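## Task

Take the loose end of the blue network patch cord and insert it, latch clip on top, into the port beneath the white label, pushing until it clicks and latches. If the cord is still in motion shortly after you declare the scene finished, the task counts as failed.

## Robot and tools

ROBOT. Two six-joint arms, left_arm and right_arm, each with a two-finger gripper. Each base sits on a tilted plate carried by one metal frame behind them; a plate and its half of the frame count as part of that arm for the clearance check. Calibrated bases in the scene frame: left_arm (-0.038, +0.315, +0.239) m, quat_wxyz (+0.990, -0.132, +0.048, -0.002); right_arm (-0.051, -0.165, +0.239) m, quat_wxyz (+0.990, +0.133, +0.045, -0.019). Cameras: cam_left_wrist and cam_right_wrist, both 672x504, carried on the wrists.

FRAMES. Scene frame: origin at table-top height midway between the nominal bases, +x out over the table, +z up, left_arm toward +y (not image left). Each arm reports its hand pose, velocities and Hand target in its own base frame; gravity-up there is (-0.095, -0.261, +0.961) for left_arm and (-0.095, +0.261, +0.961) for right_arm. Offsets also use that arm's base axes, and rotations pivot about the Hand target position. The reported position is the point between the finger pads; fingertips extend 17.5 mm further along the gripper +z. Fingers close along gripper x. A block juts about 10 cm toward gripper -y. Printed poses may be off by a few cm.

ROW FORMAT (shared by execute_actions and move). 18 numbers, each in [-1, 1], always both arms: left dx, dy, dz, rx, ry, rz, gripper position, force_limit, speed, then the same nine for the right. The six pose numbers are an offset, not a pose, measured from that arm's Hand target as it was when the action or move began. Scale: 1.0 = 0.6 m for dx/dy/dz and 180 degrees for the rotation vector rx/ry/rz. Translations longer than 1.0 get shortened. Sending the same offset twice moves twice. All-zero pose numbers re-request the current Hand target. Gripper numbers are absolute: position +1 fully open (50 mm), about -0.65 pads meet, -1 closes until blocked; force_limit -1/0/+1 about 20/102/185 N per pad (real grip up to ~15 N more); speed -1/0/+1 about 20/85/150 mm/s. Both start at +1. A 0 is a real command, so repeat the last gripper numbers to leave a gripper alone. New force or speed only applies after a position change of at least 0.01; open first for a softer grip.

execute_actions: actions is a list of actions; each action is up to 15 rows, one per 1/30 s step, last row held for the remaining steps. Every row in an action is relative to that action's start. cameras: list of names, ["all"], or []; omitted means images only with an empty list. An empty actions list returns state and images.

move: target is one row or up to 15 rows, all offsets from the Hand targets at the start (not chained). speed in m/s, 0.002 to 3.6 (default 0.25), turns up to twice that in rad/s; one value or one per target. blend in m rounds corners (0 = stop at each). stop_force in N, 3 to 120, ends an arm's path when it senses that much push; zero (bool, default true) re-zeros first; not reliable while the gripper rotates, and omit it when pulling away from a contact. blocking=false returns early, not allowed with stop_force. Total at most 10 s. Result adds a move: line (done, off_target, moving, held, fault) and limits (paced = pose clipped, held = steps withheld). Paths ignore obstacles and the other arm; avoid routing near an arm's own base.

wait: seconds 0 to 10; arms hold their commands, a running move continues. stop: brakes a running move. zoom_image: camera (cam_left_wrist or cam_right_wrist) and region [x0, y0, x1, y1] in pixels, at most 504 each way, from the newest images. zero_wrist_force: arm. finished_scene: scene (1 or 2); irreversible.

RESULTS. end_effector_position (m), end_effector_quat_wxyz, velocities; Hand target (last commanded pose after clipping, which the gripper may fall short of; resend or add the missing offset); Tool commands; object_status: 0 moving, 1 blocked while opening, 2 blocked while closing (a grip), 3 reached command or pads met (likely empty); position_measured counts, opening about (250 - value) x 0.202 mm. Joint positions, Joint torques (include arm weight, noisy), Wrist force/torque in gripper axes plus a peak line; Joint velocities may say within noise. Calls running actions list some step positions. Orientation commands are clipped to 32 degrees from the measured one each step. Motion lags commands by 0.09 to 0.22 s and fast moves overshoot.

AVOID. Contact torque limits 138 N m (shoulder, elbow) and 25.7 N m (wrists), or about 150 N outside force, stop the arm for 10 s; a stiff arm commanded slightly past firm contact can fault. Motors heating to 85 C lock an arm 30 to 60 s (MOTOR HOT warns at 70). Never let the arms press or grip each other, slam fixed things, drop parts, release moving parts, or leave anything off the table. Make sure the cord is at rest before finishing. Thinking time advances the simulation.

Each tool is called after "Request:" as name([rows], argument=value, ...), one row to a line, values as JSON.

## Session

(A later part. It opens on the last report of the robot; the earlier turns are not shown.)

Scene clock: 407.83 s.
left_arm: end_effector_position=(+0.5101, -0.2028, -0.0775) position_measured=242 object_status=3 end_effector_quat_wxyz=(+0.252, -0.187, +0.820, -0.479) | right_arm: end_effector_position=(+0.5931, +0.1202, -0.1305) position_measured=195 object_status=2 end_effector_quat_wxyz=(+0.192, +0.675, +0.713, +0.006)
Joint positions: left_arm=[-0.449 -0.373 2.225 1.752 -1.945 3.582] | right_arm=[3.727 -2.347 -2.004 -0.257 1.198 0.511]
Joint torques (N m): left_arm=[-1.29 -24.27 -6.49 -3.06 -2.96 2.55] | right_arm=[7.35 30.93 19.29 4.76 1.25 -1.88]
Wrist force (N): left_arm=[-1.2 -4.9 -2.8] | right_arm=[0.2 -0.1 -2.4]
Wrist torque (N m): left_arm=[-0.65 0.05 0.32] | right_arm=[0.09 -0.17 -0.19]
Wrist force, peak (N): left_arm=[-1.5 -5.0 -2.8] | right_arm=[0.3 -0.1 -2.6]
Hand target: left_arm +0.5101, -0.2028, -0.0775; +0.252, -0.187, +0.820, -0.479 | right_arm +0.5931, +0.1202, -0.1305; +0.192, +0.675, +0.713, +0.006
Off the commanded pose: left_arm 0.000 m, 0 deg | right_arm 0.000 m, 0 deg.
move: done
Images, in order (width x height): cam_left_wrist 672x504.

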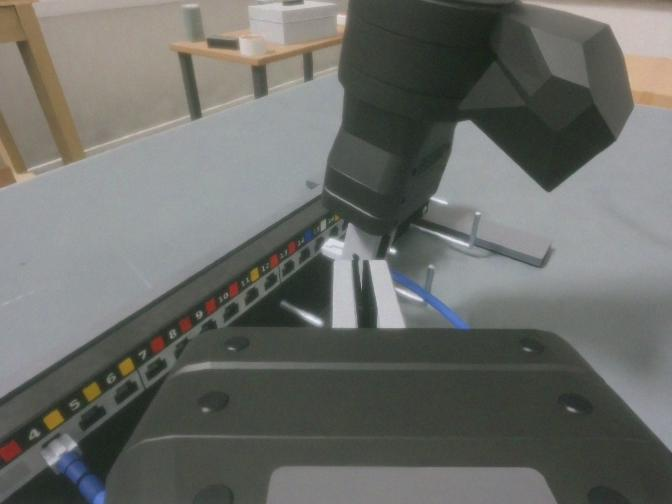

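Request:
move(target=[0,0,0,0,0,0,-0.6,-0.6,-0.6, 0.0332,0.0017,0.0028,0,0,0,-1,-0.2,-1], speed=0.01, stop_force=10, cameras=["all"])

Request:
zoom_image(camera="cam_left_wrist", region=[290, 200, 390, 275])

Scene clock: 413.93 s.
left_arm: end_effector_position=(+0.5101, -0.2028, -0.0775) position_measured=242 object_status=3 end_effector_quat_wxyz=(+0.252, -0.187, +0.820, -0.479) | right_arm: end_effector_position=(+0.6003, +0.1206, -0.1299) position_measured=195 object_status=2 end_effector_quat_wxyz=(+0.192, +0.675, +0.713, +0.006)
Joint positions: left_arm=[-0.449 -0.373 2.225 1.752 -1.945 3.582] | right_arm=[3.72 -2.352 -1.984 -0.27 1.199 0.504]
Joint torques (N m): left_arm=[-1.88 -23.63 -6.02 -3.51 -2.89 2.58] | right_arm=[21.02 52.02 8.92 5.81 -3.02 1.3]
Wrist force (N): left_arm=[-1.1 -4.8 -2.6] | right_arm=[2.4 -9.8 -3.5]
Wrist torque (N m): left_arm=[-0.63 0.04 0.32] | right_arm=[-0.02 -0.15 -0.27]
Wrist force, peak (N): left_arm=[-0.9 -5.1 -2.8] | right_arm=[1.0 -18.4 -4.7]
Hand target: left_arm +0.5101, -0.2028, -0.0775; +0.252, -0.187, +0.820, -0.479 | right_arm +0.6003, +0.1206, -0.1299; +0.192, +0.675, +0.713, +0.006 (not the last commanded pose)
Off the commanded pose: left_arm 0.000 m, 0 deg | right_arm 0.013 m, 0 deg.
move: contact (right_arm)

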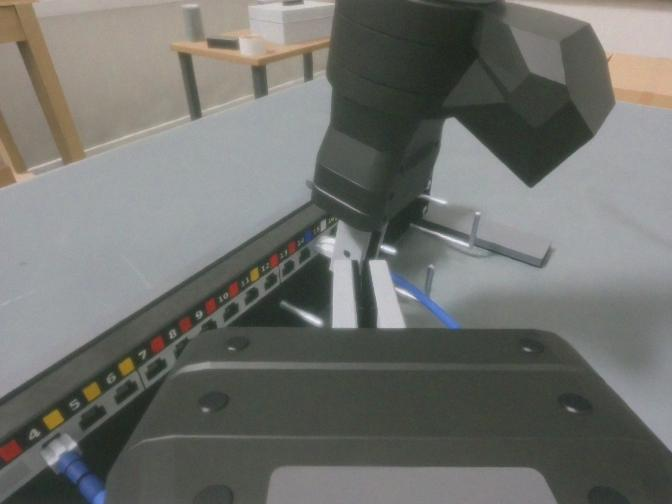

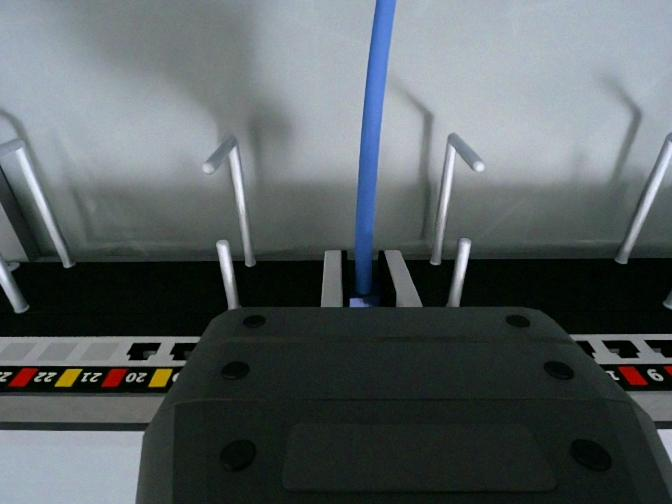

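Scaled by 5.040 from the camera's 672x504 image, which has a finer 960x720 frame.

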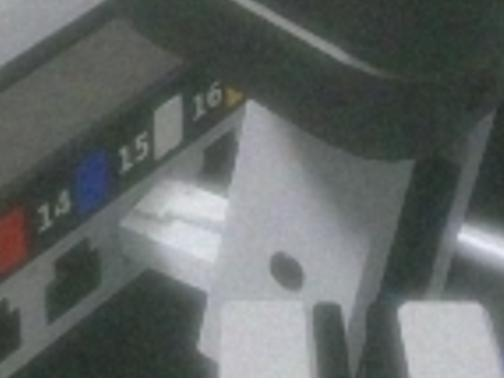

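Request:
move(target=[0,0,0,0,0,0,-0.6,-0.6,-0.6, -0.0035,-0.0017,0.0013,0,0,0,-1,-0.2,-1], speed=0.02)

Request:
move(target=[0,0,0,0,0,0,-0.6,-0.6,-0.6, 0.0332,0.0017,0.0028,0,0,0,-1,-0.2,-1], speed=0.01, stop_force=10, cameras=["all"])

Request:
zoom_image(camera="cam_left_wrist", region=[290, 200, 390, 275])

Scene clock: 420.93 s.
left_arm: end_effector_position=(+0.5101, -0.2028, -0.0775) position_measured=242 object_status=3 end_effector_quat_wxyz=(+0.252, -0.187, +0.820, -0.479) | right_arm: end_effector_position=(+0.5982, +0.1196, -0.1292) position_measured=195 object_status=2 end_effector_quat_wxyz=(+0.192, +0.675, +0.713, +0.006)
Joint positions: left_arm=[-0.449 -0.373 2.225 1.752 -1.945 3.582] | right_arm=[3.721 -2.348 -1.991 -0.267 1.199 0.504]
Joint torques (N m): left_arm=[-0.5 -24.59 -6.48 -3.83 -2.52 2.45] | right_arm=[22.89 48.28 4.96 4.84 -1.73 1.24]
Wrist force (N): left_arm=[-0.9 -4.4 -2.8] | right_arm=[-0.2 -0.1 -2.5]
Wrist torque (N m): left_arm=[-0.57 0.00 0.32] | right_arm=[0.09 -0.10 -0.30]
Wrist force, peak (N): left_arm=[-0.9 -5.1 -2.9] | right_arm=[2.5 -9.9 -3.8]
Hand target: left_arm +0.5101, -0.2028, -0.0775; +0.252, -0.187, +0.820, -0.479 | right_arm +0.5982, +0.1195, -0.1292; +0.192, +0.675, +0.713, +0.006
Off the commanded pose: left_arm 0.000 m, 0 deg | right_arm 0.000 m, 0 deg.
move: done

Scene clock: 422.17 s.
left_arm: end_effector_position=(+0.5101, -0.2028, -0.0775) position_measured=242 object_status=3 end_effector_quat_wxyz=(+0.252, -0.187, +0.820, -0.479) | right_arm: end_effector_position=(+0.6002, +0.1197, -0.1290) position_measured=195 object_status=2 end_effector_quat_wxyz=(+0.192, +0.675, +0.713, +0.006)
Joint positions: left_arm=[-0.449 -0.373 2.225 1.752 -1.945 3.582] | right_arm=[3.719 -2.35 -1.985 -0.27 1.199 0.502]
Joint torques (N m): left_arm=[-0.82 -25.22 -5.84 -3.98 -2.64 2.35] | right_arm=[20.89 51.82 8.81 6.07 -3.04 1.22]
Wrist force (N): left_arm=[-1.0 -4.6 -3.0] | right_arm=[2.1 -9.9 -4.2]
Wrist torque (N m): left_arm=[-0.60 0.03 0.33] | right_arm=[-0.04 -0.07 -0.27]
Wrist force, peak (N): left_arm=[-0.7 -4.9 -3.0] | right_arm=[0.5 -18.3 -5.6]
Hand target: left_arm +0.5101, -0.2028, -0.0775; +0.252, -0.187, +0.820, -0.479 | right_arm +0.6002, +0.1197, -0.1290; +0.192, +0.675, +0.713, +0.006 (not the last commanded pose)
Off the commanded pose: left_arm 0.000 m, 0 deg | right_arm 0.018 m, 0 deg.
move: contact (right_arm)

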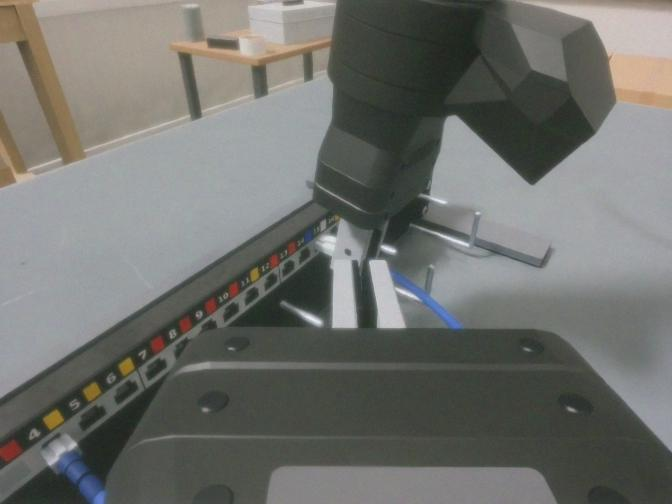

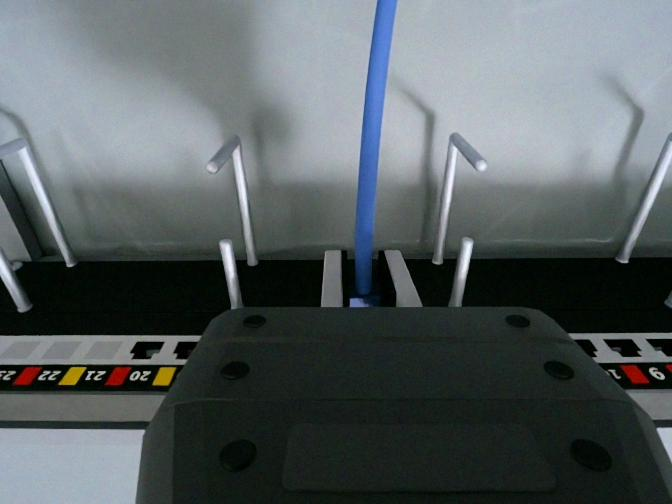

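Scaled by 5.040 from the camera's 672x504 image, which has a finer 960x720 frame.

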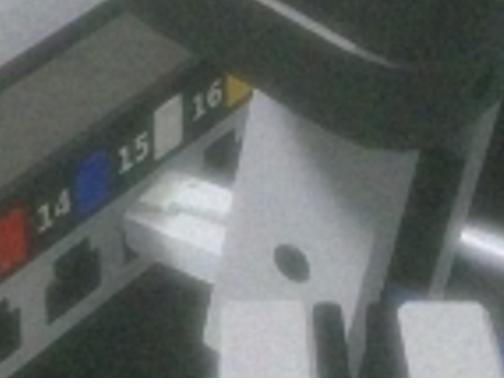

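Request:
move(target=[0,0,0,0,0,0,-0.6,-0.6,-0.6, -0.0018,0.0003,-0.0025,0,0,0,-1,-0.2,-1], speed=0.02)

Request:
move(target=[0,0,0,0,0,0,-0.6,-0.6,-0.6, 0.0332,0.0017,0.0028,0,0,0,-1,-0.2,-1], speed=0.01, stop_force=10, cameras=["all"])

Request:
zoom_image(camera="cam_left_wrist", region=[300, 225, 350, 262])

Request:
zoom_image(camera="cam_right_wrist", region=[0, 310, 210, 440])

Request:
zoom_image(camera="cam_right_wrist", region=[540, 310, 672, 410])

Request:
zoom_image(camera="cam_right_wrist", region=[300, 230, 430, 320])

Scene clock: 433.97 s.
left_arm: end_effector_position=(+0.5101, -0.2028, -0.0775) position_measured=242 object_status=3 end_effector_quat_wxyz=(+0.252, -0.187, +0.820, -0.479) | right_arm: end_effector_position=(+0.5991, +0.1198, -0.1304) position_measured=195 object_status=2 end_effector_quat_wxyz=(+0.192, +0.675, +0.713, +0.006)
Joint positions: left_arm=[-0.449 -0.373 2.225 1.752 -1.945 3.582] | right_arm=[3.721 -2.352 -1.987 -0.266 1.199 0.504]
Joint torques (N m): left_arm=[-1.51 -24.85 -5.49 -4.13 -2.53 2.57] | right_arm=[22.9 30.98 4.4 4.61 -1.72 1.18]
Wrist force (N): left_arm=[-0.7 -4.8 -2.9] | right_arm=[-0.3 0.2 -2.4]
Wrist torque (N m): left_arm=[-0.63 -0.02 0.32] | right_arm=[0.13 -0.08 -0.30]
Wrist force, peak (N): left_arm=[-1.2 -4.9 -3.0] | right_arm=[2.1 -10.0 -4.2]
Hand target: left_arm +0.5101, -0.2028, -0.0775; +0.252, -0.187, +0.820, -0.479 | right_arm +0.5991, +0.1199, -0.1305; +0.192, +0.675, +0.713, +0.006
Off the commanded pose: left_arm 0.000 m, 0 deg | right_arm 0.000 m, 0 deg.
move: done

Scene clock: 435.13 s.
left_arm: end_effector_position=(+0.5101, -0.2028, -0.0775) position_measured=242 object_status=3 end_effector_quat_wxyz=(+0.252, -0.187, +0.820, -0.479) | right_arm: end_effector_position=(+0.6005, +0.1199, -0.1304) position_measured=195 object_status=2 end_effector_quat_wxyz=(+0.192, +0.675, +0.713, +0.006)
Joint positions: left_arm=[-0.449 -0.373 2.225 1.752 -1.945 3.582] | right_arm=[3.719 -2.354 -1.983 -0.268 1.199 0.502]
Joint torques (N m): left_arm=[-1.42 -25.73 -6.62 -4.41 -2.42 2.53] | right_arm=[21.23 51.44 7.84 5.98 -2.91 1.3]
Wrist force (N): left_arm=[-0.9 -4.8 -2.6] | right_arm=[1.5 -8.9 -4.3]
Wrist torque (N m): left_arm=[-0.63 0.00 0.33] | right_arm=[0.06 -0.10 -0.26]
Wrist force, peak (N): left_arm=[-1.0 -5.1 -2.6] | right_arm=[0.2 -17.4 -5.6]
Hand target: left_arm +0.5101, -0.2028, -0.0775; +0.252, -0.187, +0.820, -0.479 | right_arm +0.6005, +0.1199, -0.1304; +0.192, +0.675, +0.713, +0.006 (not the last commanded pose)
Off the commanded pose: left_arm 0.000 m, 0 deg | right_arm 0.019 m, 0 deg.
move: contact (right_arm)

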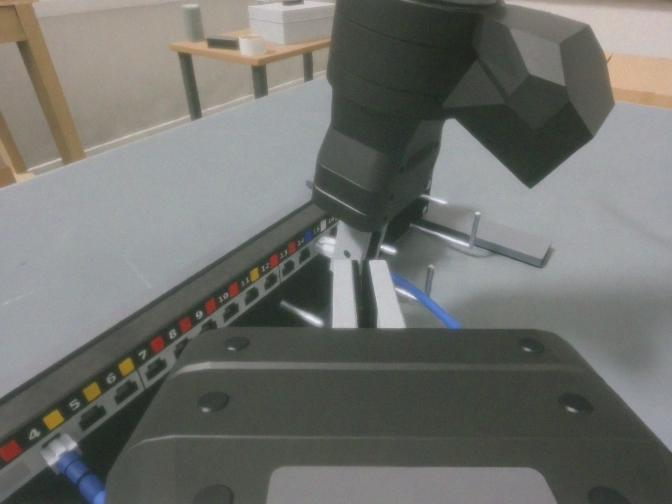

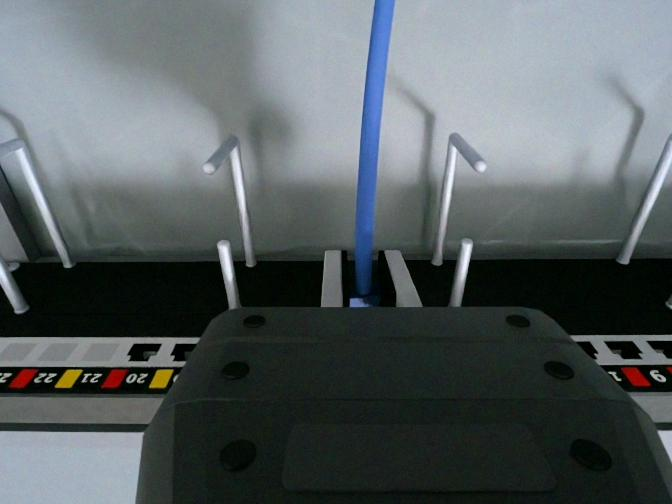

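Scaled by 10.080 from the camera's 672x504 image, which has a finer 960x720 frame.

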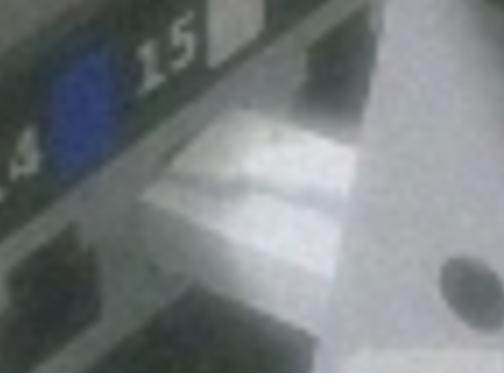

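Scaled by 2.400 from the camera's 672x504 image, which has a finer 960x720 frame.

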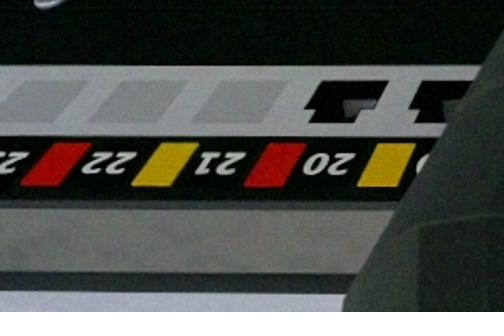

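Scaled by 3.818 from the camera's 672x504 image, which has a finer 960x720 frame.

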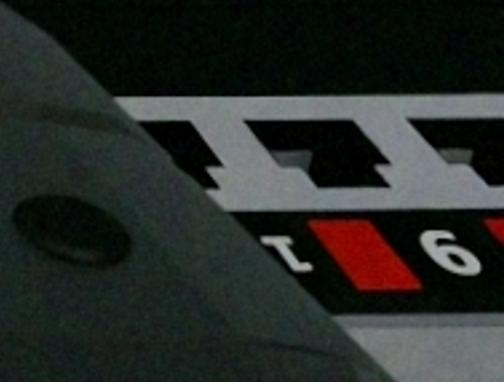

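Scaled by 3.877 from the camera's 672x504 image, which has a finer 960x720 frame.

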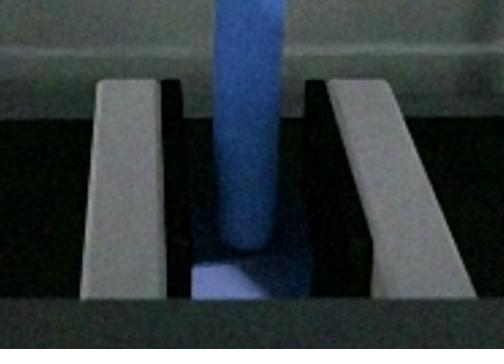

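Request:
move(target=[0,0,0,0,0,0,-0.6,-0.6,-0.6, -0.0018,-0.0015,0.0001,0,0,0,-1,-0.2,-1], speed=0.02)

Request:
move(target=[0,0,0,0,0,0,-0.6,-0.6,-0.6, 0.0332,0.0017,0.0028,0,0,0,-1,-0.2,-1], speed=0.01, stop_force=10, cameras=["all"])

Request:
zoom_image(camera="cam_left_wrist", region=[300, 225, 350, 262])

Scene clock: 447.63 s.
left_arm: end_effector_position=(+0.5101, -0.2028, -0.0775) position_measured=242 object_status=3 end_effector_quat_wxyz=(+0.252, -0.187, +0.820, -0.479) | right_arm: end_effector_position=(+0.5994, +0.1191, -0.1303) position_measured=195 object_status=2 end_effector_quat_wxyz=(+0.192, +0.675, +0.713, +0.006)
Joint positions: left_arm=[-0.449 -0.373 2.225 1.752 -1.945 3.582] | right_arm=[3.719 -2.352 -1.987 -0.265 1.199 0.502]
Joint torques (N m): left_arm=[-2.65 -26.01 -5.98 -4.81 -2.35 2.67] | right_arm=[7.17 49.1 4.21 4.87 -0.1 -1.91]
Wrist force (N): left_arm=[-1.0 -4.5 -2.6] | right_arm=[-0.1 0.8 -2.4]
Wrist torque (N m): left_arm=[-0.58 0.03 0.32] | right_arm=[0.23 -0.12 -0.21]
Wrist force, peak (N): left_arm=[-1.2 -5.0 -2.9] | right_arm=[1.6 -9.1 -4.1]
Hand target: left_arm +0.5101, -0.2028, -0.0775; +0.252, -0.187, +0.820, -0.479 | right_arm +0.5994, +0.1190, -0.1303; +0.192, +0.675, +0.713, +0.006
Off the commanded pose: left_arm 0.000 m, 0 deg | right_arm 0.000 m, 0 deg.
move: done

Scene clock: 448.77 s.
left_arm: end_effector_position=(+0.5101, -0.2028, -0.0775) position_measured=242 object_status=3 end_effector_quat_wxyz=(+0.252, -0.187, +0.820, -0.479) | right_arm: end_effector_position=(+0.6004, +0.1191, -0.1302) position_measured=195 object_status=2 end_effector_quat_wxyz=(+0.192, +0.675, +0.713, +0.006)
Joint positions: left_arm=[-0.449 -0.373 2.225 1.752 -1.945 3.582] | right_arm=[3.718 -2.353 -1.985 -0.267 1.199 0.501]
Joint torques (N m): left_arm=[-2.58 -24.38 -5.22 -4.87 -2.17 2.64] | right_arm=[20.96 51.69 7.7 5.6 -2.9 1.25]
Wrist force (N): left_arm=[-1.0 -4.6 -2.9] | right_arm=[1.9 -7.4 -4.1]
Wrist torque (N m): left_arm=[-0.60 0.01 0.33] | right_arm=[0.16 -0.13 -0.25]
Wrist force, peak (N): left_arm=[-0.6 -5.2 -2.8] | right_arm=[0.4 -15.1 -5.2]
Hand target: left_arm +0.5101, -0.2028, -0.0775; +0.252, -0.187, +0.820, -0.479 | right_arm +0.6004, +0.1191, -0.1302; +0.192, +0.675, +0.713, +0.006 (not the last commanded pose)
Off the commanded pose: left_arm 0.000 m, 0 deg | right_arm 0.019 m, 0 deg.
move: contact (right_arm)

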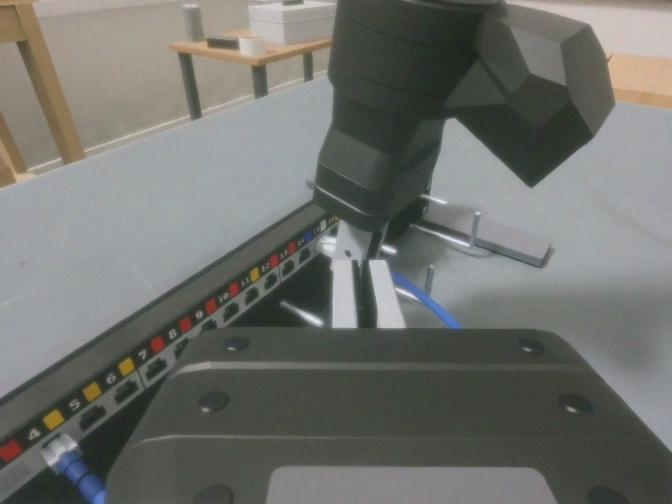

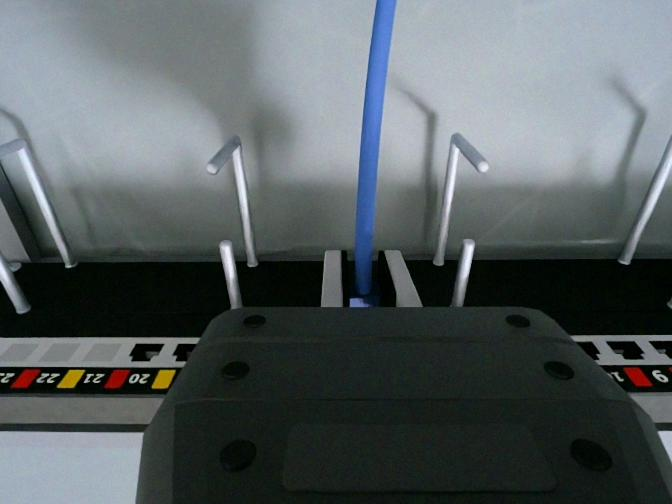

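Scaled by 10.080 from the camera's 672x504 image, which has a finer 960x720 frame.

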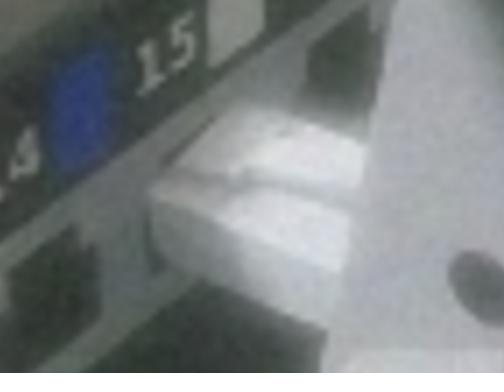

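Request:
move(target=[0,0,0,0,0,0,-0.6,-0.6,-0.6, -0.0017,0.0004,-0.0014,0,0,0,-1,-0.2,-1], speed=0.02)

Request:
move(target=[0,0,0,0,0,0,-0.6,-0.6,-0.6, 0.0332,0.0017,0.0028,0,0,0,-1,-0.2,-1], speed=0.01, stop_force=10, cameras=["all"])

Request:
zoom_image(camera="cam_left_wrist", region=[300, 225, 350, 262])

Scene clock: 453.30 s.
left_arm: end_effector_position=(+0.5101, -0.2028, -0.0775) position_measured=242 object_status=3 end_effector_quat_wxyz=(+0.252, -0.187, +0.820, -0.479) | right_arm: end_effector_position=(+0.5994, +0.1193, -0.1310) position_measured=195 object_status=2 end_effector_quat_wxyz=(+0.192, +0.675, +0.713, +0.006)
Joint positions: left_arm=[-0.449 -0.373 2.225 1.752 -1.945 3.582] | right_arm=[3.72 -2.354 -1.987 -0.264 1.199 0.503]
Joint torques (N m): left_arm=[-1.16 -26.64 -5.11 -5.04 -2.29 2.66] | right_arm=[22.96 30.99 4.91 4.84 -1.75 1.25]
Wrist force (N): left_arm=[-0.9 -4.8 -2.7] | right_arm=[0.0 0.3 -2.4]
Wrist torque (N m): left_arm=[-0.62 0.01 0.32] | right_arm=[0.16 -0.13 -0.29]
Wrist force, peak (N): left_arm=[-1.3 -5.0 -2.9] | right_arm=[2.0 -7.7 -4.1]
Hand target: left_arm +0.5101, -0.2028, -0.0775; +0.252, -0.187, +0.820, -0.479 | right_arm +0.5994, +0.1193, -0.1310; +0.192, +0.675, +0.713, +0.006
Off the commanded pose: left_arm 0.000 m, 0 deg | right_arm 0.000 m, 0 deg.
move: done

Scene clock: 454.43 s.
left_arm: end_effector_position=(+0.5101, -0.2028, -0.0775) position_measured=242 object_status=3 end_effector_quat_wxyz=(+0.252, -0.187, +0.820, -0.479) | right_arm: end_effector_position=(+0.6005, +0.1194, -0.1310) position_measured=195 object_status=2 end_effector_quat_wxyz=(+0.192, +0.674, +0.713, +0.006)
Joint positions: left_arm=[-0.449 -0.373 2.225 1.752 -1.945 3.582] | right_arm=[3.719 -2.355 -1.984 -0.266 1.199 0.501]
Joint torques (N m): left_arm=[-1.43 -25.69 -5.03 -4.97 -2.02 2.57] | right_arm=[20.62 51.46 7.86 5.64 -2.95 1.23]
Wrist force (N): left_arm=[-1.1 -4.7 -2.6] | right_arm=[1.6 -8.0 -4.1]
Wrist torque (N m): left_arm=[-0.62 0.03 0.32] | right_arm=[0.10 -0.11 -0.26]
Wrist force, peak (N): left_arm=[-1.0 -5.0 -2.7] | right_arm=[0.9 -15.9 -4.9]
Hand target: left_arm +0.5101, -0.2028, -0.0775; +0.252, -0.187, +0.820, -0.479 | right_arm +0.6005, +0.1194, -0.1310; +0.192, +0.674, +0.713, +0.006 (not the last commanded pose)
Off the commanded pose: left_arm 0.000 m, 0 deg | right_arm 0.019 m, 0 deg.
move: contact (right_arm)

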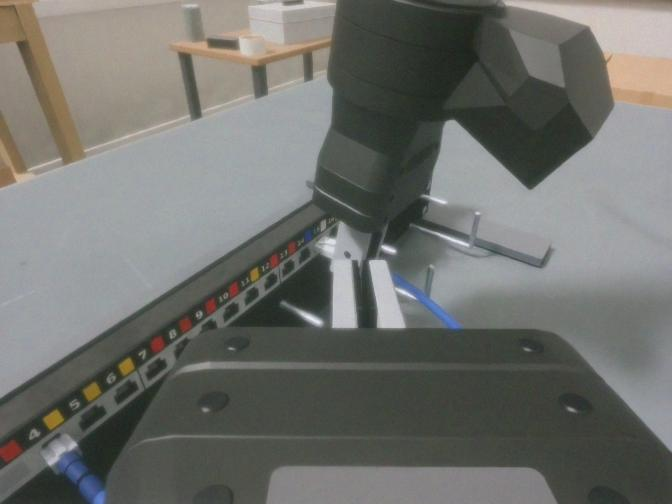

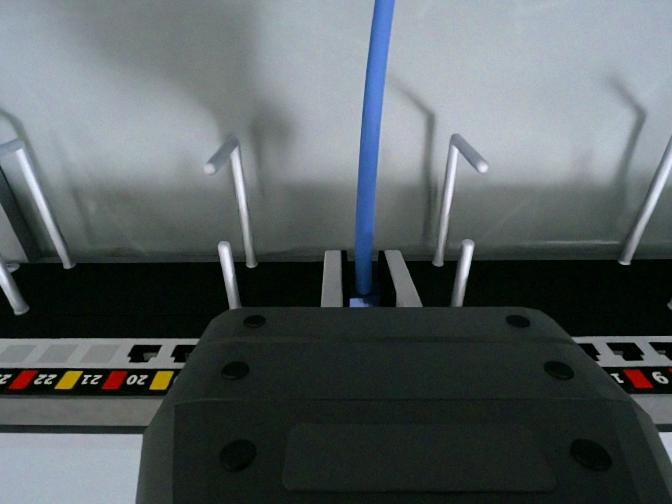

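Scaled by 10.080 from the camera's 672x504 image, which has a finer 960x720 frame.

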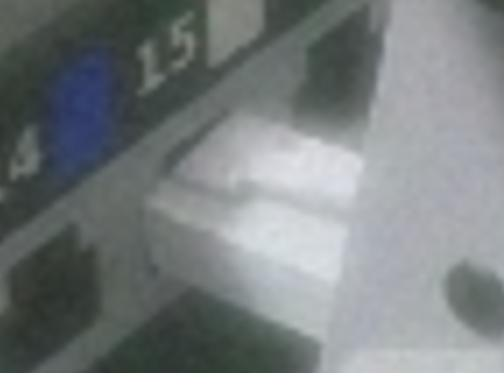

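Request:
move(target=[0,0,0,0,0,0,-0.6,-0.6,-0.6, -0.0018,0.0006,0.0008,0,0,0,-1,-0.2,-1], speed=0.02)

Request:
move(target=[0,0,0,0,0,0,-0.6,-0.6,-0.6, 0.0332,0.0017,0.0028,0,0,0,-1,-0.2,-1], speed=0.01, stop_force=12)

Request:
move(target=[0,0,0,0,0,0,-0.6,-0.6,-0.6, -0.0018,0.0001,0.0006,0,0,0,-1,-0.2,-1], speed=0.02)

Request:
move(target=[0,0,0,0,0,0,-0.6,-0.6,-0.6, 0.0332,0.0017,0.0028,0,0,0,-1,-0.2,-1], speed=0.01, stop_force=12, cameras=["all"])

Request:
zoom_image(camera="cam_left_wrist", region=[300, 225, 350, 262])

Scene clock: 474.43 s.
left_arm: end_effector_position=(+0.5101, -0.2028, -0.0775) position_measured=242 object_status=3 end_effector_quat_wxyz=(+0.252, -0.187, +0.820, -0.479) | right_arm: end_effector_position=(+0.5994, +0.1197, -0.1305) position_measured=195 object_status=2 end_effector_quat_wxyz=(+0.192, +0.674, +0.713, +0.006)
Joint positions: left_arm=[-0.449 -0.373 2.225 1.752 -1.945 3.582] | right_arm=[3.72 -2.353 -1.986 -0.266 1.198 0.503]
Joint torques (N m): left_arm=[-1.53 -25.28 -4.95 -4.99 -2.08 2.69] | right_arm=[22.97 48.68 4.37 4.81 -1.73 1.17]
Wrist force (N): left_arm=[-1.0 -4.7 -3.0] | right_arm=[0.2 -0.2 -2.3]
Wrist torque (N m): left_arm=[-0.61 0.03 0.33] | right_arm=[0.08 -0.16 -0.30]
Wrist force, peak (N): left_arm=[-1.2 -4.9 -3.0] | right_arm=[1.5 -8.2 -4.0]
Hand target: left_arm +0.5101, -0.2028, -0.0775; +0.252, -0.187, +0.820, -0.479 | right_arm +0.5994, +0.1197, -0.1305; +0.192, +0.674, +0.713, +0.006
Off the commanded pose: left_arm 0.000 m, 0 deg | right_arm 0.000 m, 0 deg.
move: done

Scene clock: 475.53 s.
left_arm: end_effector_position=(+0.5101, -0.2028, -0.0775) position_measured=242 object_status=3 end_effector_quat_wxyz=(+0.252, -0.187, +0.820, -0.479) | right_arm: end_effector_position=(+0.6006, +0.1198, -0.1303) position_measured=195 object_status=2 end_effector_quat_wxyz=(+0.192, +0.674, +0.713, +0.006)
Joint positions: left_arm=[-0.449 -0.373 2.225 1.752 -1.945 3.582] | right_arm=[3.719 -2.354 -1.983 -0.269 1.198 0.502]
Joint torques (N m): left_arm=[-1.34 -26.57 -5.32 -5.04 -2.14 2.51] | right_arm=[20.46 52.69 9.38 6.47 -3.27 1.25]
Wrist force (N): left_arm=[-0.8 -4.5 -2.9] | right_arm=[1.8 -11.7 -4.5]
Wrist torque (N m): left_arm=[-0.58 -0.01 0.32] | right_arm=[-0.01 -0.12 -0.25]
Wrist force, peak (N): left_arm=[-1.0 -4.9 -3.1] | right_arm=[0.4 -19.8 -5.9]
Hand target: left_arm +0.5101, -0.2028, -0.0775; +0.252, -0.187, +0.820, -0.479 | right_arm +0.6006, +0.1198, -0.1303; +0.192, +0.674, +0.713, +0.006 (not the last commanded pose)
Off the commanded pose: left_arm 0.000 m, 0 deg | right_arm 0.019 m, 0 deg.
move: contact (right_arm)

Scene clock: 476.23 s.
left_arm: end_effector_position=(+0.5101, -0.2028, -0.0775) position_measured=242 object_status=3 end_effector_quat_wxyz=(+0.252, -0.187, +0.820, -0.479) | right_arm: end_effector_position=(+0.5995, +0.1199, -0.1300) position_measured=195 object_status=2 end_effector_quat_wxyz=(+0.192, +0.674, +0.713, +0.006)
Joint positions: left_arm=[-0.449 -0.373 2.225 1.752 -1.945 3.582] | right_arm=[3.72 -2.352 -1.986 -0.268 1.198 0.503]
Joint torques (N m): left_arm=[-0.87 -26.08 -4.97 -4.99 -1.99 2.53] | right_arm=[23.16 48.83 3.9 4.78 -0.71 1.23]
Wrist force (N): left_arm=[-1.2 -4.7 -2.8] | right_arm=[-0.2 0.3 -2.4]
Wrist torque (N m): left_arm=[-0.62 0.05 0.32] | right_arm=[0.15 -0.10 -0.29]
Wrist force, peak (N): left_arm=[-1.3 -4.8 -2.9] | right_arm=[1.8 -11.9 -4.6]
Hand target: left_arm +0.5101, -0.2028, -0.0775; +0.252, -0.187, +0.820, -0.479 | right_arm +0.5995, +0.1199, -0.1300; +0.192, +0.674, +0.713, +0.006
Off the commanded pose: left_arm 0.000 m, 0 deg | right_arm 0.000 m, 0 deg.
move: done

Scene clock: 477.30 s.
left_arm: end_effector_position=(+0.5101, -0.2028, -0.0775) position_measured=242 object_status=3 end_effector_quat_wxyz=(+0.252, -0.187, +0.820, -0.479) | right_arm: end_effector_position=(+0.6003, +0.1200, -0.1298) position_measured=195 object_status=2 end_effector_quat_wxyz=(+0.192, +0.674, +0.713, +0.006)
Joint positions: left_arm=[-0.449 -0.373 2.225 1.752 -1.945 3.582] | right_arm=[3.72 -2.352 -1.984 -0.27 1.198 0.503]
Joint torques (N m): left_arm=[-0.31 -25.82 -4.45 -4.89 -1.95 2.44] | right_arm=[20.71 52.48 9 6.32 -3.23 1.23]
Wrist force (N): left_arm=[-0.9 -4.8 -3.1] | right_arm=[1.3 -10.9 -4.1]
Wrist torque (N m): left_arm=[-0.63 0.00 0.32] | right_arm=[0.02 -0.06 -0.26]
Wrist force, peak (N): left_arm=[-0.9 -4.8 -3.1] | right_arm=[0.3 -18.7 -5.0]
Hand target: left_arm +0.5101, -0.2028, -0.0775; +0.252, -0.187, +0.820, -0.479 | right_arm +0.6003, +0.1200, -0.1298; +0.192, +0.674, +0.713, +0.006 (not the last commanded pose)
Off the commanded pose: left_arm 0.000 m, 0 deg | right_arm 0.019 m, 0 deg.
move: contact (right_arm)

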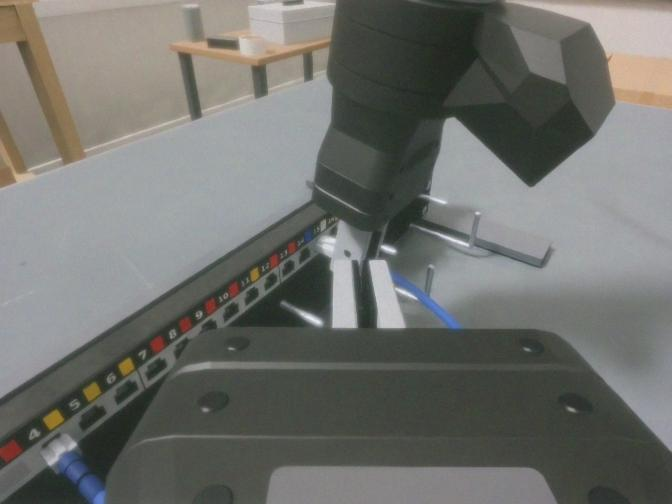

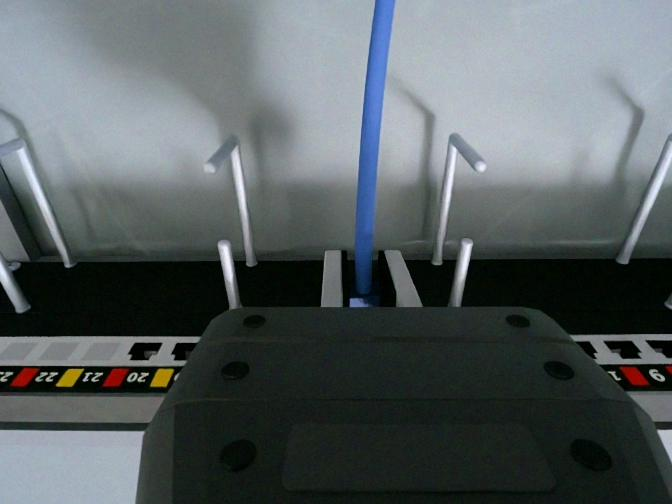

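Scaled by 10.080 from the camera's 672x504 image, which has a finer 960x720 frame.

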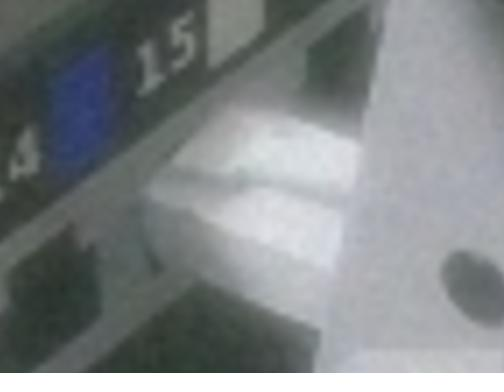

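Request:
move(target=[0,0,0,0,0,0,-0.6,-0.6,-0.6, -0.0017,0.0003,-0.0008,0,0,0,-1,-0.2,-1], speed=0.02)

Request:
move(target=[0,0,0,0,0,0,-0.6,-0.6,-0.6, 0.0332,0.0017,0.0028,0,0,0,-1,-0.2,-1], speed=0.01, stop_force=12)

Request:
move(target=[0,0,0,0,0,0,-0.6,-0.6,-0.6, -0.0017,-0.0003,-0.0007,0,0,0,-1,-0.2,-1], speed=0.02)

Request:
move(target=[0,0,0,0,0,0,-0.6,-0.6,-0.6, 0.0332,0.0017,0.0028,0,0,0,-1,-0.2,-1], speed=0.01, stop_force=12)

Request:
move(target=[0,0,0,0,0,0,-0.6,-0.6,-0.6, -0.0017,-0.0004,-0.0005,0,0,0,-1,-0.2,-1], speed=0.02)

Request:
move(target=[0,0,0,0,0,0,-0.6,-0.6,-0.6, 0.0332,0.0017,0.0028,0,0,0,-1,-0.2,-1], speed=0.01, stop_force=12, cameras=["cam_left_wrist"])

Request:
zoom_image(camera="cam_left_wrist", region=[300, 225, 350, 262])

Scene clock: 489.40 s.
left_arm: end_effector_position=(+0.5101, -0.2028, -0.0775) position_measured=242 object_status=3 end_effector_quat_wxyz=(+0.252, -0.187, +0.820, -0.479) | right_arm: end_effector_position=(+0.5993, +0.1202, -0.1302) position_measured=195 object_status=2 end_effector_quat_wxyz=(+0.192, +0.674, +0.713, +0.006)
Joint positions: left_arm=[-0.449 -0.373 2.225 1.752 -1.945 3.582] | right_arm=[3.721 -2.352 -1.986 -0.267 1.198 0.504]
Joint torques (N m): left_arm=[-1.62 -26.93 -3.96 -5.06 -1.64 2.5] | right_arm=[22.64 32.96 4.53 4.66 -1.71 1.23]
Wrist force (N): left_arm=[-0.9 -4.8 -2.8] | right_arm=[-0.9 -0.4 -2.1]
Wrist torque (N m): left_arm=[-0.63 0.00 0.32] | right_arm=[0.04 0.01 -0.30]
Wrist force, peak (N): left_arm=[-1.0 -4.9 -3.1] | right_arm=[1.4 -11.1 -4.0]
Hand target: left_arm +0.5101, -0.2028, -0.0775; +0.252, -0.187, +0.820, -0.479 | right_arm +0.5993, +0.1202, -0.1303; +0.192, +0.674, +0.713, +0.006
Off the commanded pose: left_arm 0.000 m, 0 deg | right_arm 0.000 m, 0 deg.
move: done

Scene clock: 490.53 s.
left_arm: end_effector_position=(+0.5101, -0.2028, -0.0775) position_measured=242 object_status=3 end_effector_quat_wxyz=(+0.252, -0.187, +0.820, -0.479) | right_arm: end_effector_position=(+0.6004, +0.1203, -0.1303) position_measured=195 object_status=2 end_effector_quat_wxyz=(+0.192, +0.674, +0.713, +0.006)
Joint positions: left_arm=[-0.449 -0.373 2.225 1.752 -1.945 3.582] | right_arm=[3.72 -2.353 -1.983 -0.27 1.198 0.503]
Joint torques (N m): left_arm=[-1.35 -26.06 -4.1 -4.93 -1.86 2.36] | right_arm=[20.5 52.57 9.53 6.32 -3.26 1.2]
Wrist force (N): left_arm=[-1.0 -4.5 -2.9] | right_arm=[0.9 -11.8 -3.7]
Wrist torque (N m): left_arm=[-0.59 0.01 0.33] | right_arm=[-0.05 0.03 -0.25]
Wrist force, peak (N): left_arm=[-0.9 -5.0 -2.7] | right_arm=[0.1 -19.5 -4.5]
Hand target: left_arm +0.5101, -0.2028, -0.0775; +0.252, -0.187, +0.820, -0.479 | right_arm +0.6004, +0.1203, -0.1303; +0.192, +0.674, +0.713, +0.006 (not the last commanded pose)
Off the commanded pose: left_arm 0.000 m, 0 deg | right_arm 0.019 m, 0 deg.
move: contact (right_arm)

Scene clock: 491.23 s.
left_arm: end_effector_position=(+0.5101, -0.2028, -0.0775) position_measured=242 object_status=3 end_effector_quat_wxyz=(+0.252, -0.187, +0.820, -0.479) | right_arm: end_effector_position=(+0.5994, +0.1201, -0.1307) position_measured=195 object_status=2 end_effector_quat_wxyz=(+0.192, +0.674, +0.713, +0.006)
Joint positions: left_arm=[-0.449 -0.373 2.225 1.752 -1.945 3.582] | right_arm=[3.721 -2.353 -1.986 -0.267 1.198 0.504]
Joint torques (N m): left_arm=[-2.02 -26.76 -4.38 -5.04 -1.66 2.44] | right_arm=[23.04 48.43 4.58 4.77 0.29 1.32]
Wrist force (N): left_arm=[-0.9 -4.7 -2.6] | right_arm=[-0.8 -1.2 -2.0]
Wrist torque (N m): left_arm=[-0.61 0.01 0.32] | right_arm=[-0.08 -0.01 -0.29]
Wrist force, peak (N): left_arm=[-0.9 -4.8 -3.0] | right_arm=[1.1 -11.8 -3.5]
Hand target: left_arm +0.5101, -0.2028, -0.0775; +0.252, -0.187, +0.820, -0.479 | right_arm +0.5994, +0.1201, -0.1307; +0.192, +0.674, +0.713, +0.006
Off the commanded pose: left_arm 0.000 m, 0 deg | right_arm 0.000 m, 0 deg.
move: done

Scene clock: 492.40 s.
left_arm: end_effector_position=(+0.5101, -0.2028, -0.0775) position_measured=242 object_status=3 end_effector_quat_wxyz=(+0.252, -0.187, +0.820, -0.479) | right_arm: end_effector_position=(+0.6006, +0.1202, -0.1305) position_measured=195 object_status=2 end_effector_quat_wxyz=(+0.192, +0.674, +0.713, +0.006)
Joint positions: left_arm=[-0.449 -0.373 2.225 1.752 -1.945 3.582] | right_arm=[3.72 -2.354 -1.982 -0.269 1.198 0.502]
Joint torques (N m): left_arm=[-1.49 -26.4 -3.79 -4.93 -1.7 2.52] | right_arm=[22.19 52.47 9.83 6.22 -2.81 1.3]
Wrist force (N): left_arm=[-0.9 -4.9 -2.7] | right_arm=[-0.6 -13.0 -4.3]
Wrist torque (N m): left_arm=[-0.64 0.01 0.33] | right_arm=[-0.21 0.00 -0.25]
Wrist force, peak (N): left_arm=[-1.2 -4.8 -2.9] | right_arm=[-1.0 -21.5 -5.5]
Hand target: left_arm +0.5101, -0.2028, -0.0775; +0.252, -0.187, +0.820, -0.479 | right_arm +0.6006, +0.1202, -0.1305; +0.192, +0.674, +0.713, +0.006 (not the last commanded pose)
Off the commanded pose: left_arm 0.000 m, 0 deg | right_arm 0.019 m, 0 deg.
move: contact (right_arm)

Scene clock: 493.10 s.
left_arm: end_effector_position=(+0.5101, -0.2028, -0.0775) position_measured=242 object_status=3 end_effector_quat_wxyz=(+0.252, -0.187, +0.820, -0.479) | right_arm: end_effector_position=(+0.5996, +0.1200, -0.1308) position_measured=195 object_status=2 end_effector_quat_wxyz=(+0.192, +0.674, +0.713, +0.006)
Joint positions: left_arm=[-0.449 -0.373 2.225 1.752 -1.945 3.582] | right_arm=[3.72 -2.354 -1.985 -0.267 1.198 0.503]
Joint torques (N m): left_arm=[-0.29 -26.19 -4.6 -5.03 -1.65 2.34] | right_arm=[23.41 49.13 4.44 4.83 -0.56 1.27]
Wrist force (N): left_arm=[-1.2 -4.6 -2.7] | right_arm=[-0.3 -0.2 -1.9]
Wrist torque (N m): left_arm=[-0.60 0.06 0.32] | right_arm=[0.08 -0.08 -0.30]
Wrist force, peak (N): left_arm=[-0.8 -4.8 -3.0] | right_arm=[-0.3 -13.0 -4.2]
Hand target: left_arm +0.5101, -0.2028, -0.0775; +0.252, -0.187, +0.820, -0.479 | right_arm +0.5996, +0.1200, -0.1308; +0.192, +0.674, +0.713, +0.006
Off the commanded pose: left_arm 0.000 m, 0 deg | right_arm 0.000 m, 0 deg.
move: done

Scene clock: 494.23 s.
left_arm: end_effector_position=(+0.5101, -0.2028, -0.0775) position_measured=242 object_status=3 end_effector_quat_wxyz=(+0.252, -0.187, +0.820, -0.479) | right_arm: end_effector_position=(+0.6006, +0.1201, -0.1307) position_measured=195 object_status=2 end_effector_quat_wxyz=(+0.192, +0.674, +0.713, +0.006)
Joint positions: left_arm=[-0.449 -0.373 2.225 1.752 -1.945 3.582] | right_arm=[3.72 -2.354 -1.983 -0.269 1.198 0.502]
Joint torques (N m): left_arm=[-1.28 -26.5 -3.33 -5.02 -1.81 2.37] | right_arm=[21.34 52.03 9.04 6.2 -2.88 1.21]
Wrist force (N): left_arm=[-1.1 -4.5 -2.8] | right_arm=[0.9 -10.3 -4.0]
Wrist torque (N m): left_arm=[-0.59 0.03 0.33] | right_arm=[0.00 -0.07 -0.27]
Wrist force, peak (N): left_arm=[-1.1 -4.8 -3.0] | right_arm=[0.1 -18.3 -5.2]
Hand target: left_arm +0.5101, -0.2028, -0.0775; +0.252, -0.187, +0.820, -0.479 | right_arm +0.6006, +0.1201, -0.1307; +0.192, +0.674, +0.713, +0.006 (not the last commanded pose)
Off the commanded pose: left_arm 0.000 m, 0 deg | right_arm 0.019 m, 0 deg.
move: contact (right_arm)
Images, in order (width x height): cam_left_wrist 672x504.

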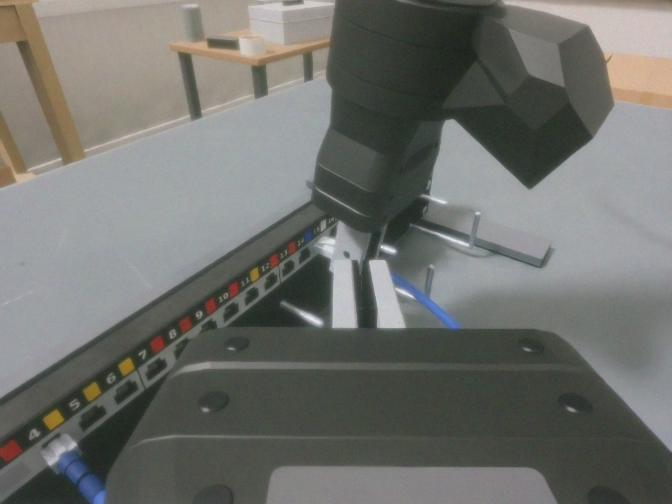

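Scaled by 10.080 from the camera's 672x504 image, which has a finer 960x720 frame.

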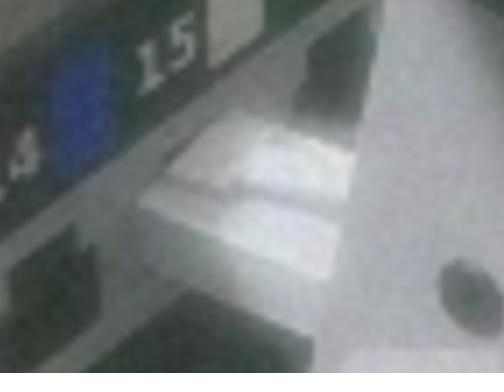

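Request:
move(target=[0.061,-0.0567,-0.0805,0,0,0,-0.6,-0.6,-0.6, -0.004,0,0,0,0,0,-1,-0.2,-1], speed=0.06, cameras=["cam_left_wrist"])

Request:
zoom_image(camera="cam_left_wrist", region=[260, 210, 360, 285])

Scene clock: 502.23 s.
left_arm: end_effector_position=(+0.5467, -0.2368, -0.1258) position_measured=242 object_status=3 end_effector_quat_wxyz=(+0.252, -0.187, +0.820, -0.479) | right_arm: end_effector_position=(+0.5982, +0.1201, -0.1307) position_measured=195 object_status=2 end_effector_quat_wxyz=(+0.192, +0.674, +0.713, +0.006)
Joint positions: left_arm=[-0.488 -0.271 2.044 1.823 -1.91 3.563] | right_arm=[3.722 -2.352 -1.989 -0.265 1.198 0.505]
Joint torques (N m): left_arm=[-24.93 -25.97 -10.86 -1.1 1.25 -1.98] | right_arm=[22.88 49.02 4.37 4.83 -1.67 1.21]
Wrist force (N): left_arm=[-1.0 -4.5 -2.2] | right_arm=[-0.2 0.0 -2.1]
Wrist torque (N m): left_arm=[-0.58 0.02 0.44] | right_arm=[0.09 -0.10 -0.30]
Wrist force, peak (N): left_arm=[-1.0 -5.1 -3.6] | right_arm=[1.0 -10.7 -3.9]
Hand target: left_arm +0.5467, -0.2368, -0.1258; +0.252, -0.187, +0.820, -0.479 | right_arm +0.5982, +0.1201, -0.1307; +0.192, +0.674, +0.713, +0.006
Off the commanded pose: left_arm 0.000 m, 0 deg | right_arm 0.000 m, 0 deg.
move: done
Images, in order (width x height): cam_left_wrist 672x504.

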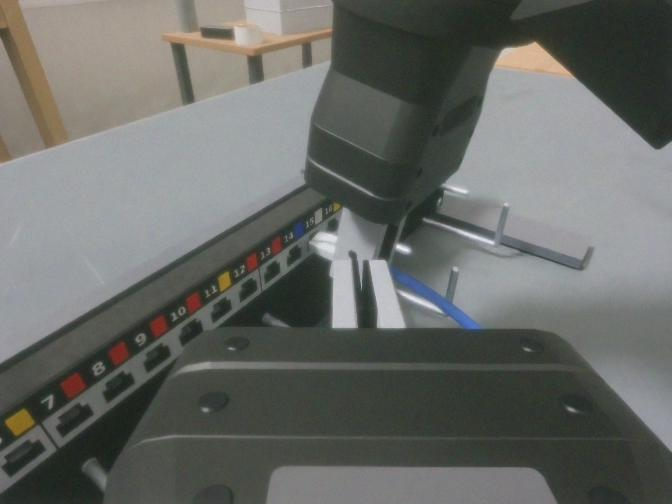

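Scaled by 5.040 from the camera's 672x504 image, which has a finer 960x720 frame.

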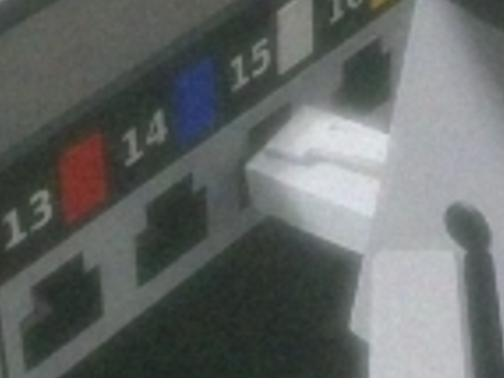

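Request:
move(target=[0,0,0,0,0,0,-0.6,-0.6,-0.6, 0.0025,-0.002,-0.0013,0,0,0,-1,-0.2,-1], speed=0.02, cameras=["cam_left_wrist"])

Request:
zoom_image(camera="cam_left_wrist", region=[280, 220, 340, 265])

Scene clock: 509.47 s.
left_arm: end_effector_position=(+0.5467, -0.2368, -0.1258) position_measured=242 object_status=3 end_effector_quat_wxyz=(+0.252, -0.187, +0.820, -0.479) | right_arm: end_effector_position=(+0.5997, +0.1189, -0.1315) position_measured=195 object_status=2 end_effector_quat_wxyz=(+0.192, +0.674, +0.713, +0.006)
Joint positions: left_arm=[-0.488 -0.271 2.044 1.823 -1.91 3.563] | right_arm=[3.719 -2.355 -1.986 -0.264 1.198 0.501]
Joint torques (N m): left_arm=[-23.57 -26.41 -9.61 -1.41 1.24 -2.03] | right_arm=[7.17 31.15 19.19 4.82 1.12 -1.76]
Wrist force (N): left_arm=[-0.9 -4.6 -2.5] | right_arm=[-0.6 -0.2 -1.9]
Wrist torque (N m): left_arm=[-0.60 0.02 0.44] | right_arm=[0.07 -0.03 -0.20]
Wrist force, peak (N): left_arm=[-0.8 -5.0 -2.8] | right_arm=[-0.2 0.0 -2.3]
Hand target: left_arm +0.5467, -0.2368, -0.1258; +0.252, -0.187, +0.820, -0.479 | right_arm +0.5997, +0.1189, -0.1315; +0.192, +0.674, +0.713, +0.006
Off the commanded pose: left_arm 0.000 m, 0 deg | right_arm 0.000 m, 0 deg.
move: done
Images, in order (width x height): cam_left_wrist 672x504.

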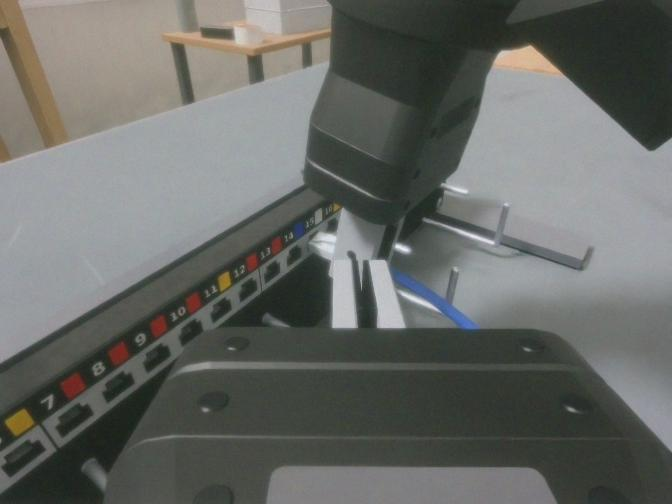

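Scaled by 8.400 from the camera's 672x504 image, which has a finer 960x720 frame.

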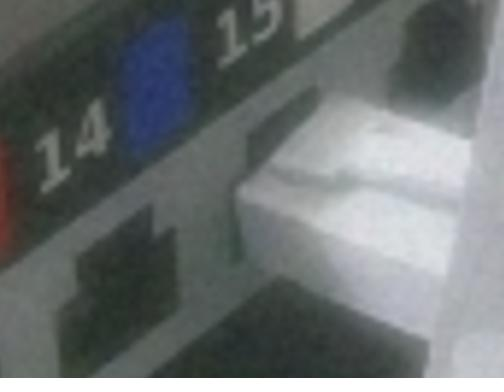

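Request:
move(target=[0,0,0,0,0,0,-0.6,-0.6,-0.6, 0.0332,0.0017,0.0028,0,0,0,-1,-0.2,-1], speed=0.006, stop_force=14, cameras=["cam_left_wrist"])

Request:
zoom_image(camera="cam_left_wrist", region=[280, 220, 340, 265])

Scene clock: 516.83 s.
left_arm: end_effector_position=(+0.5467, -0.2368, -0.1258) position_measured=242 object_status=3 end_effector_quat_wxyz=(+0.252, -0.187, +0.820, -0.479) | right_arm: end_effector_position=(+0.6007, +0.1189, -0.1315) position_measured=195 object_status=2 end_effector_quat_wxyz=(+0.192, +0.674, +0.713, +0.006)
Joint positions: left_arm=[-0.488 -0.271 2.044 1.823 -1.91 3.563] | right_arm=[3.718 -2.356 -1.983 -0.266 1.199 0.5]
Joint torques (N m): left_arm=[-23.63 -26.81 -11.33 -1.23 1.16 -1.85] | right_arm=[20.84 52.92 10.75 6.01 -3.44 1.28]
Wrist force (N): left_arm=[-1.0 -4.8 -2.8] | right_arm=[1.2 -13.8 -4.3]
Wrist torque (N m): left_arm=[-0.62 0.03 0.45] | right_arm=[-0.05 -0.07 -0.20]
Wrist force, peak (N): left_arm=[-1.1 -4.9 -2.8] | right_arm=[0.3 -18.9 -4.9]
Hand target: left_arm +0.5467, -0.2368, -0.1258; +0.252, -0.187, +0.820, -0.479 | right_arm +0.6007, +0.1189, -0.1315; +0.192, +0.674, +0.713, +0.006 (not the last commanded pose)
Off the commanded pose: left_arm 0.000 m, 0 deg | right_arm 0.019 m, 0 deg.
move: contact (right_arm)
Images, in order (width x height): cam_left_wrist 672x504.

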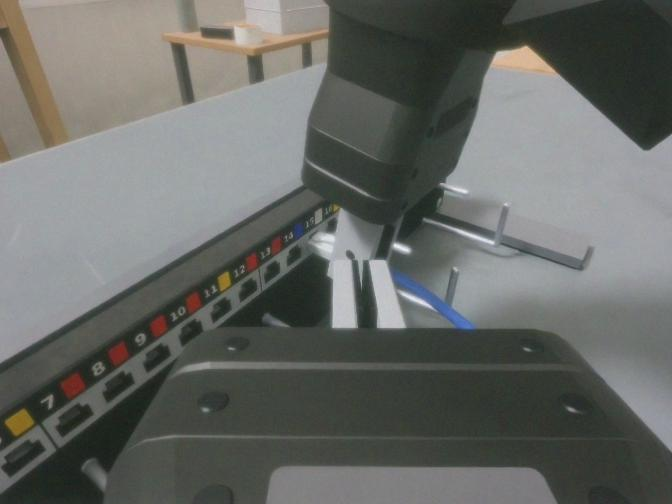

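Scaled by 8.400 from the camera's 672x504 image, which has a finer 960x720 frame.

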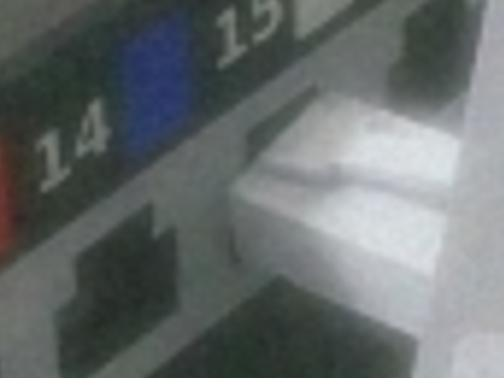

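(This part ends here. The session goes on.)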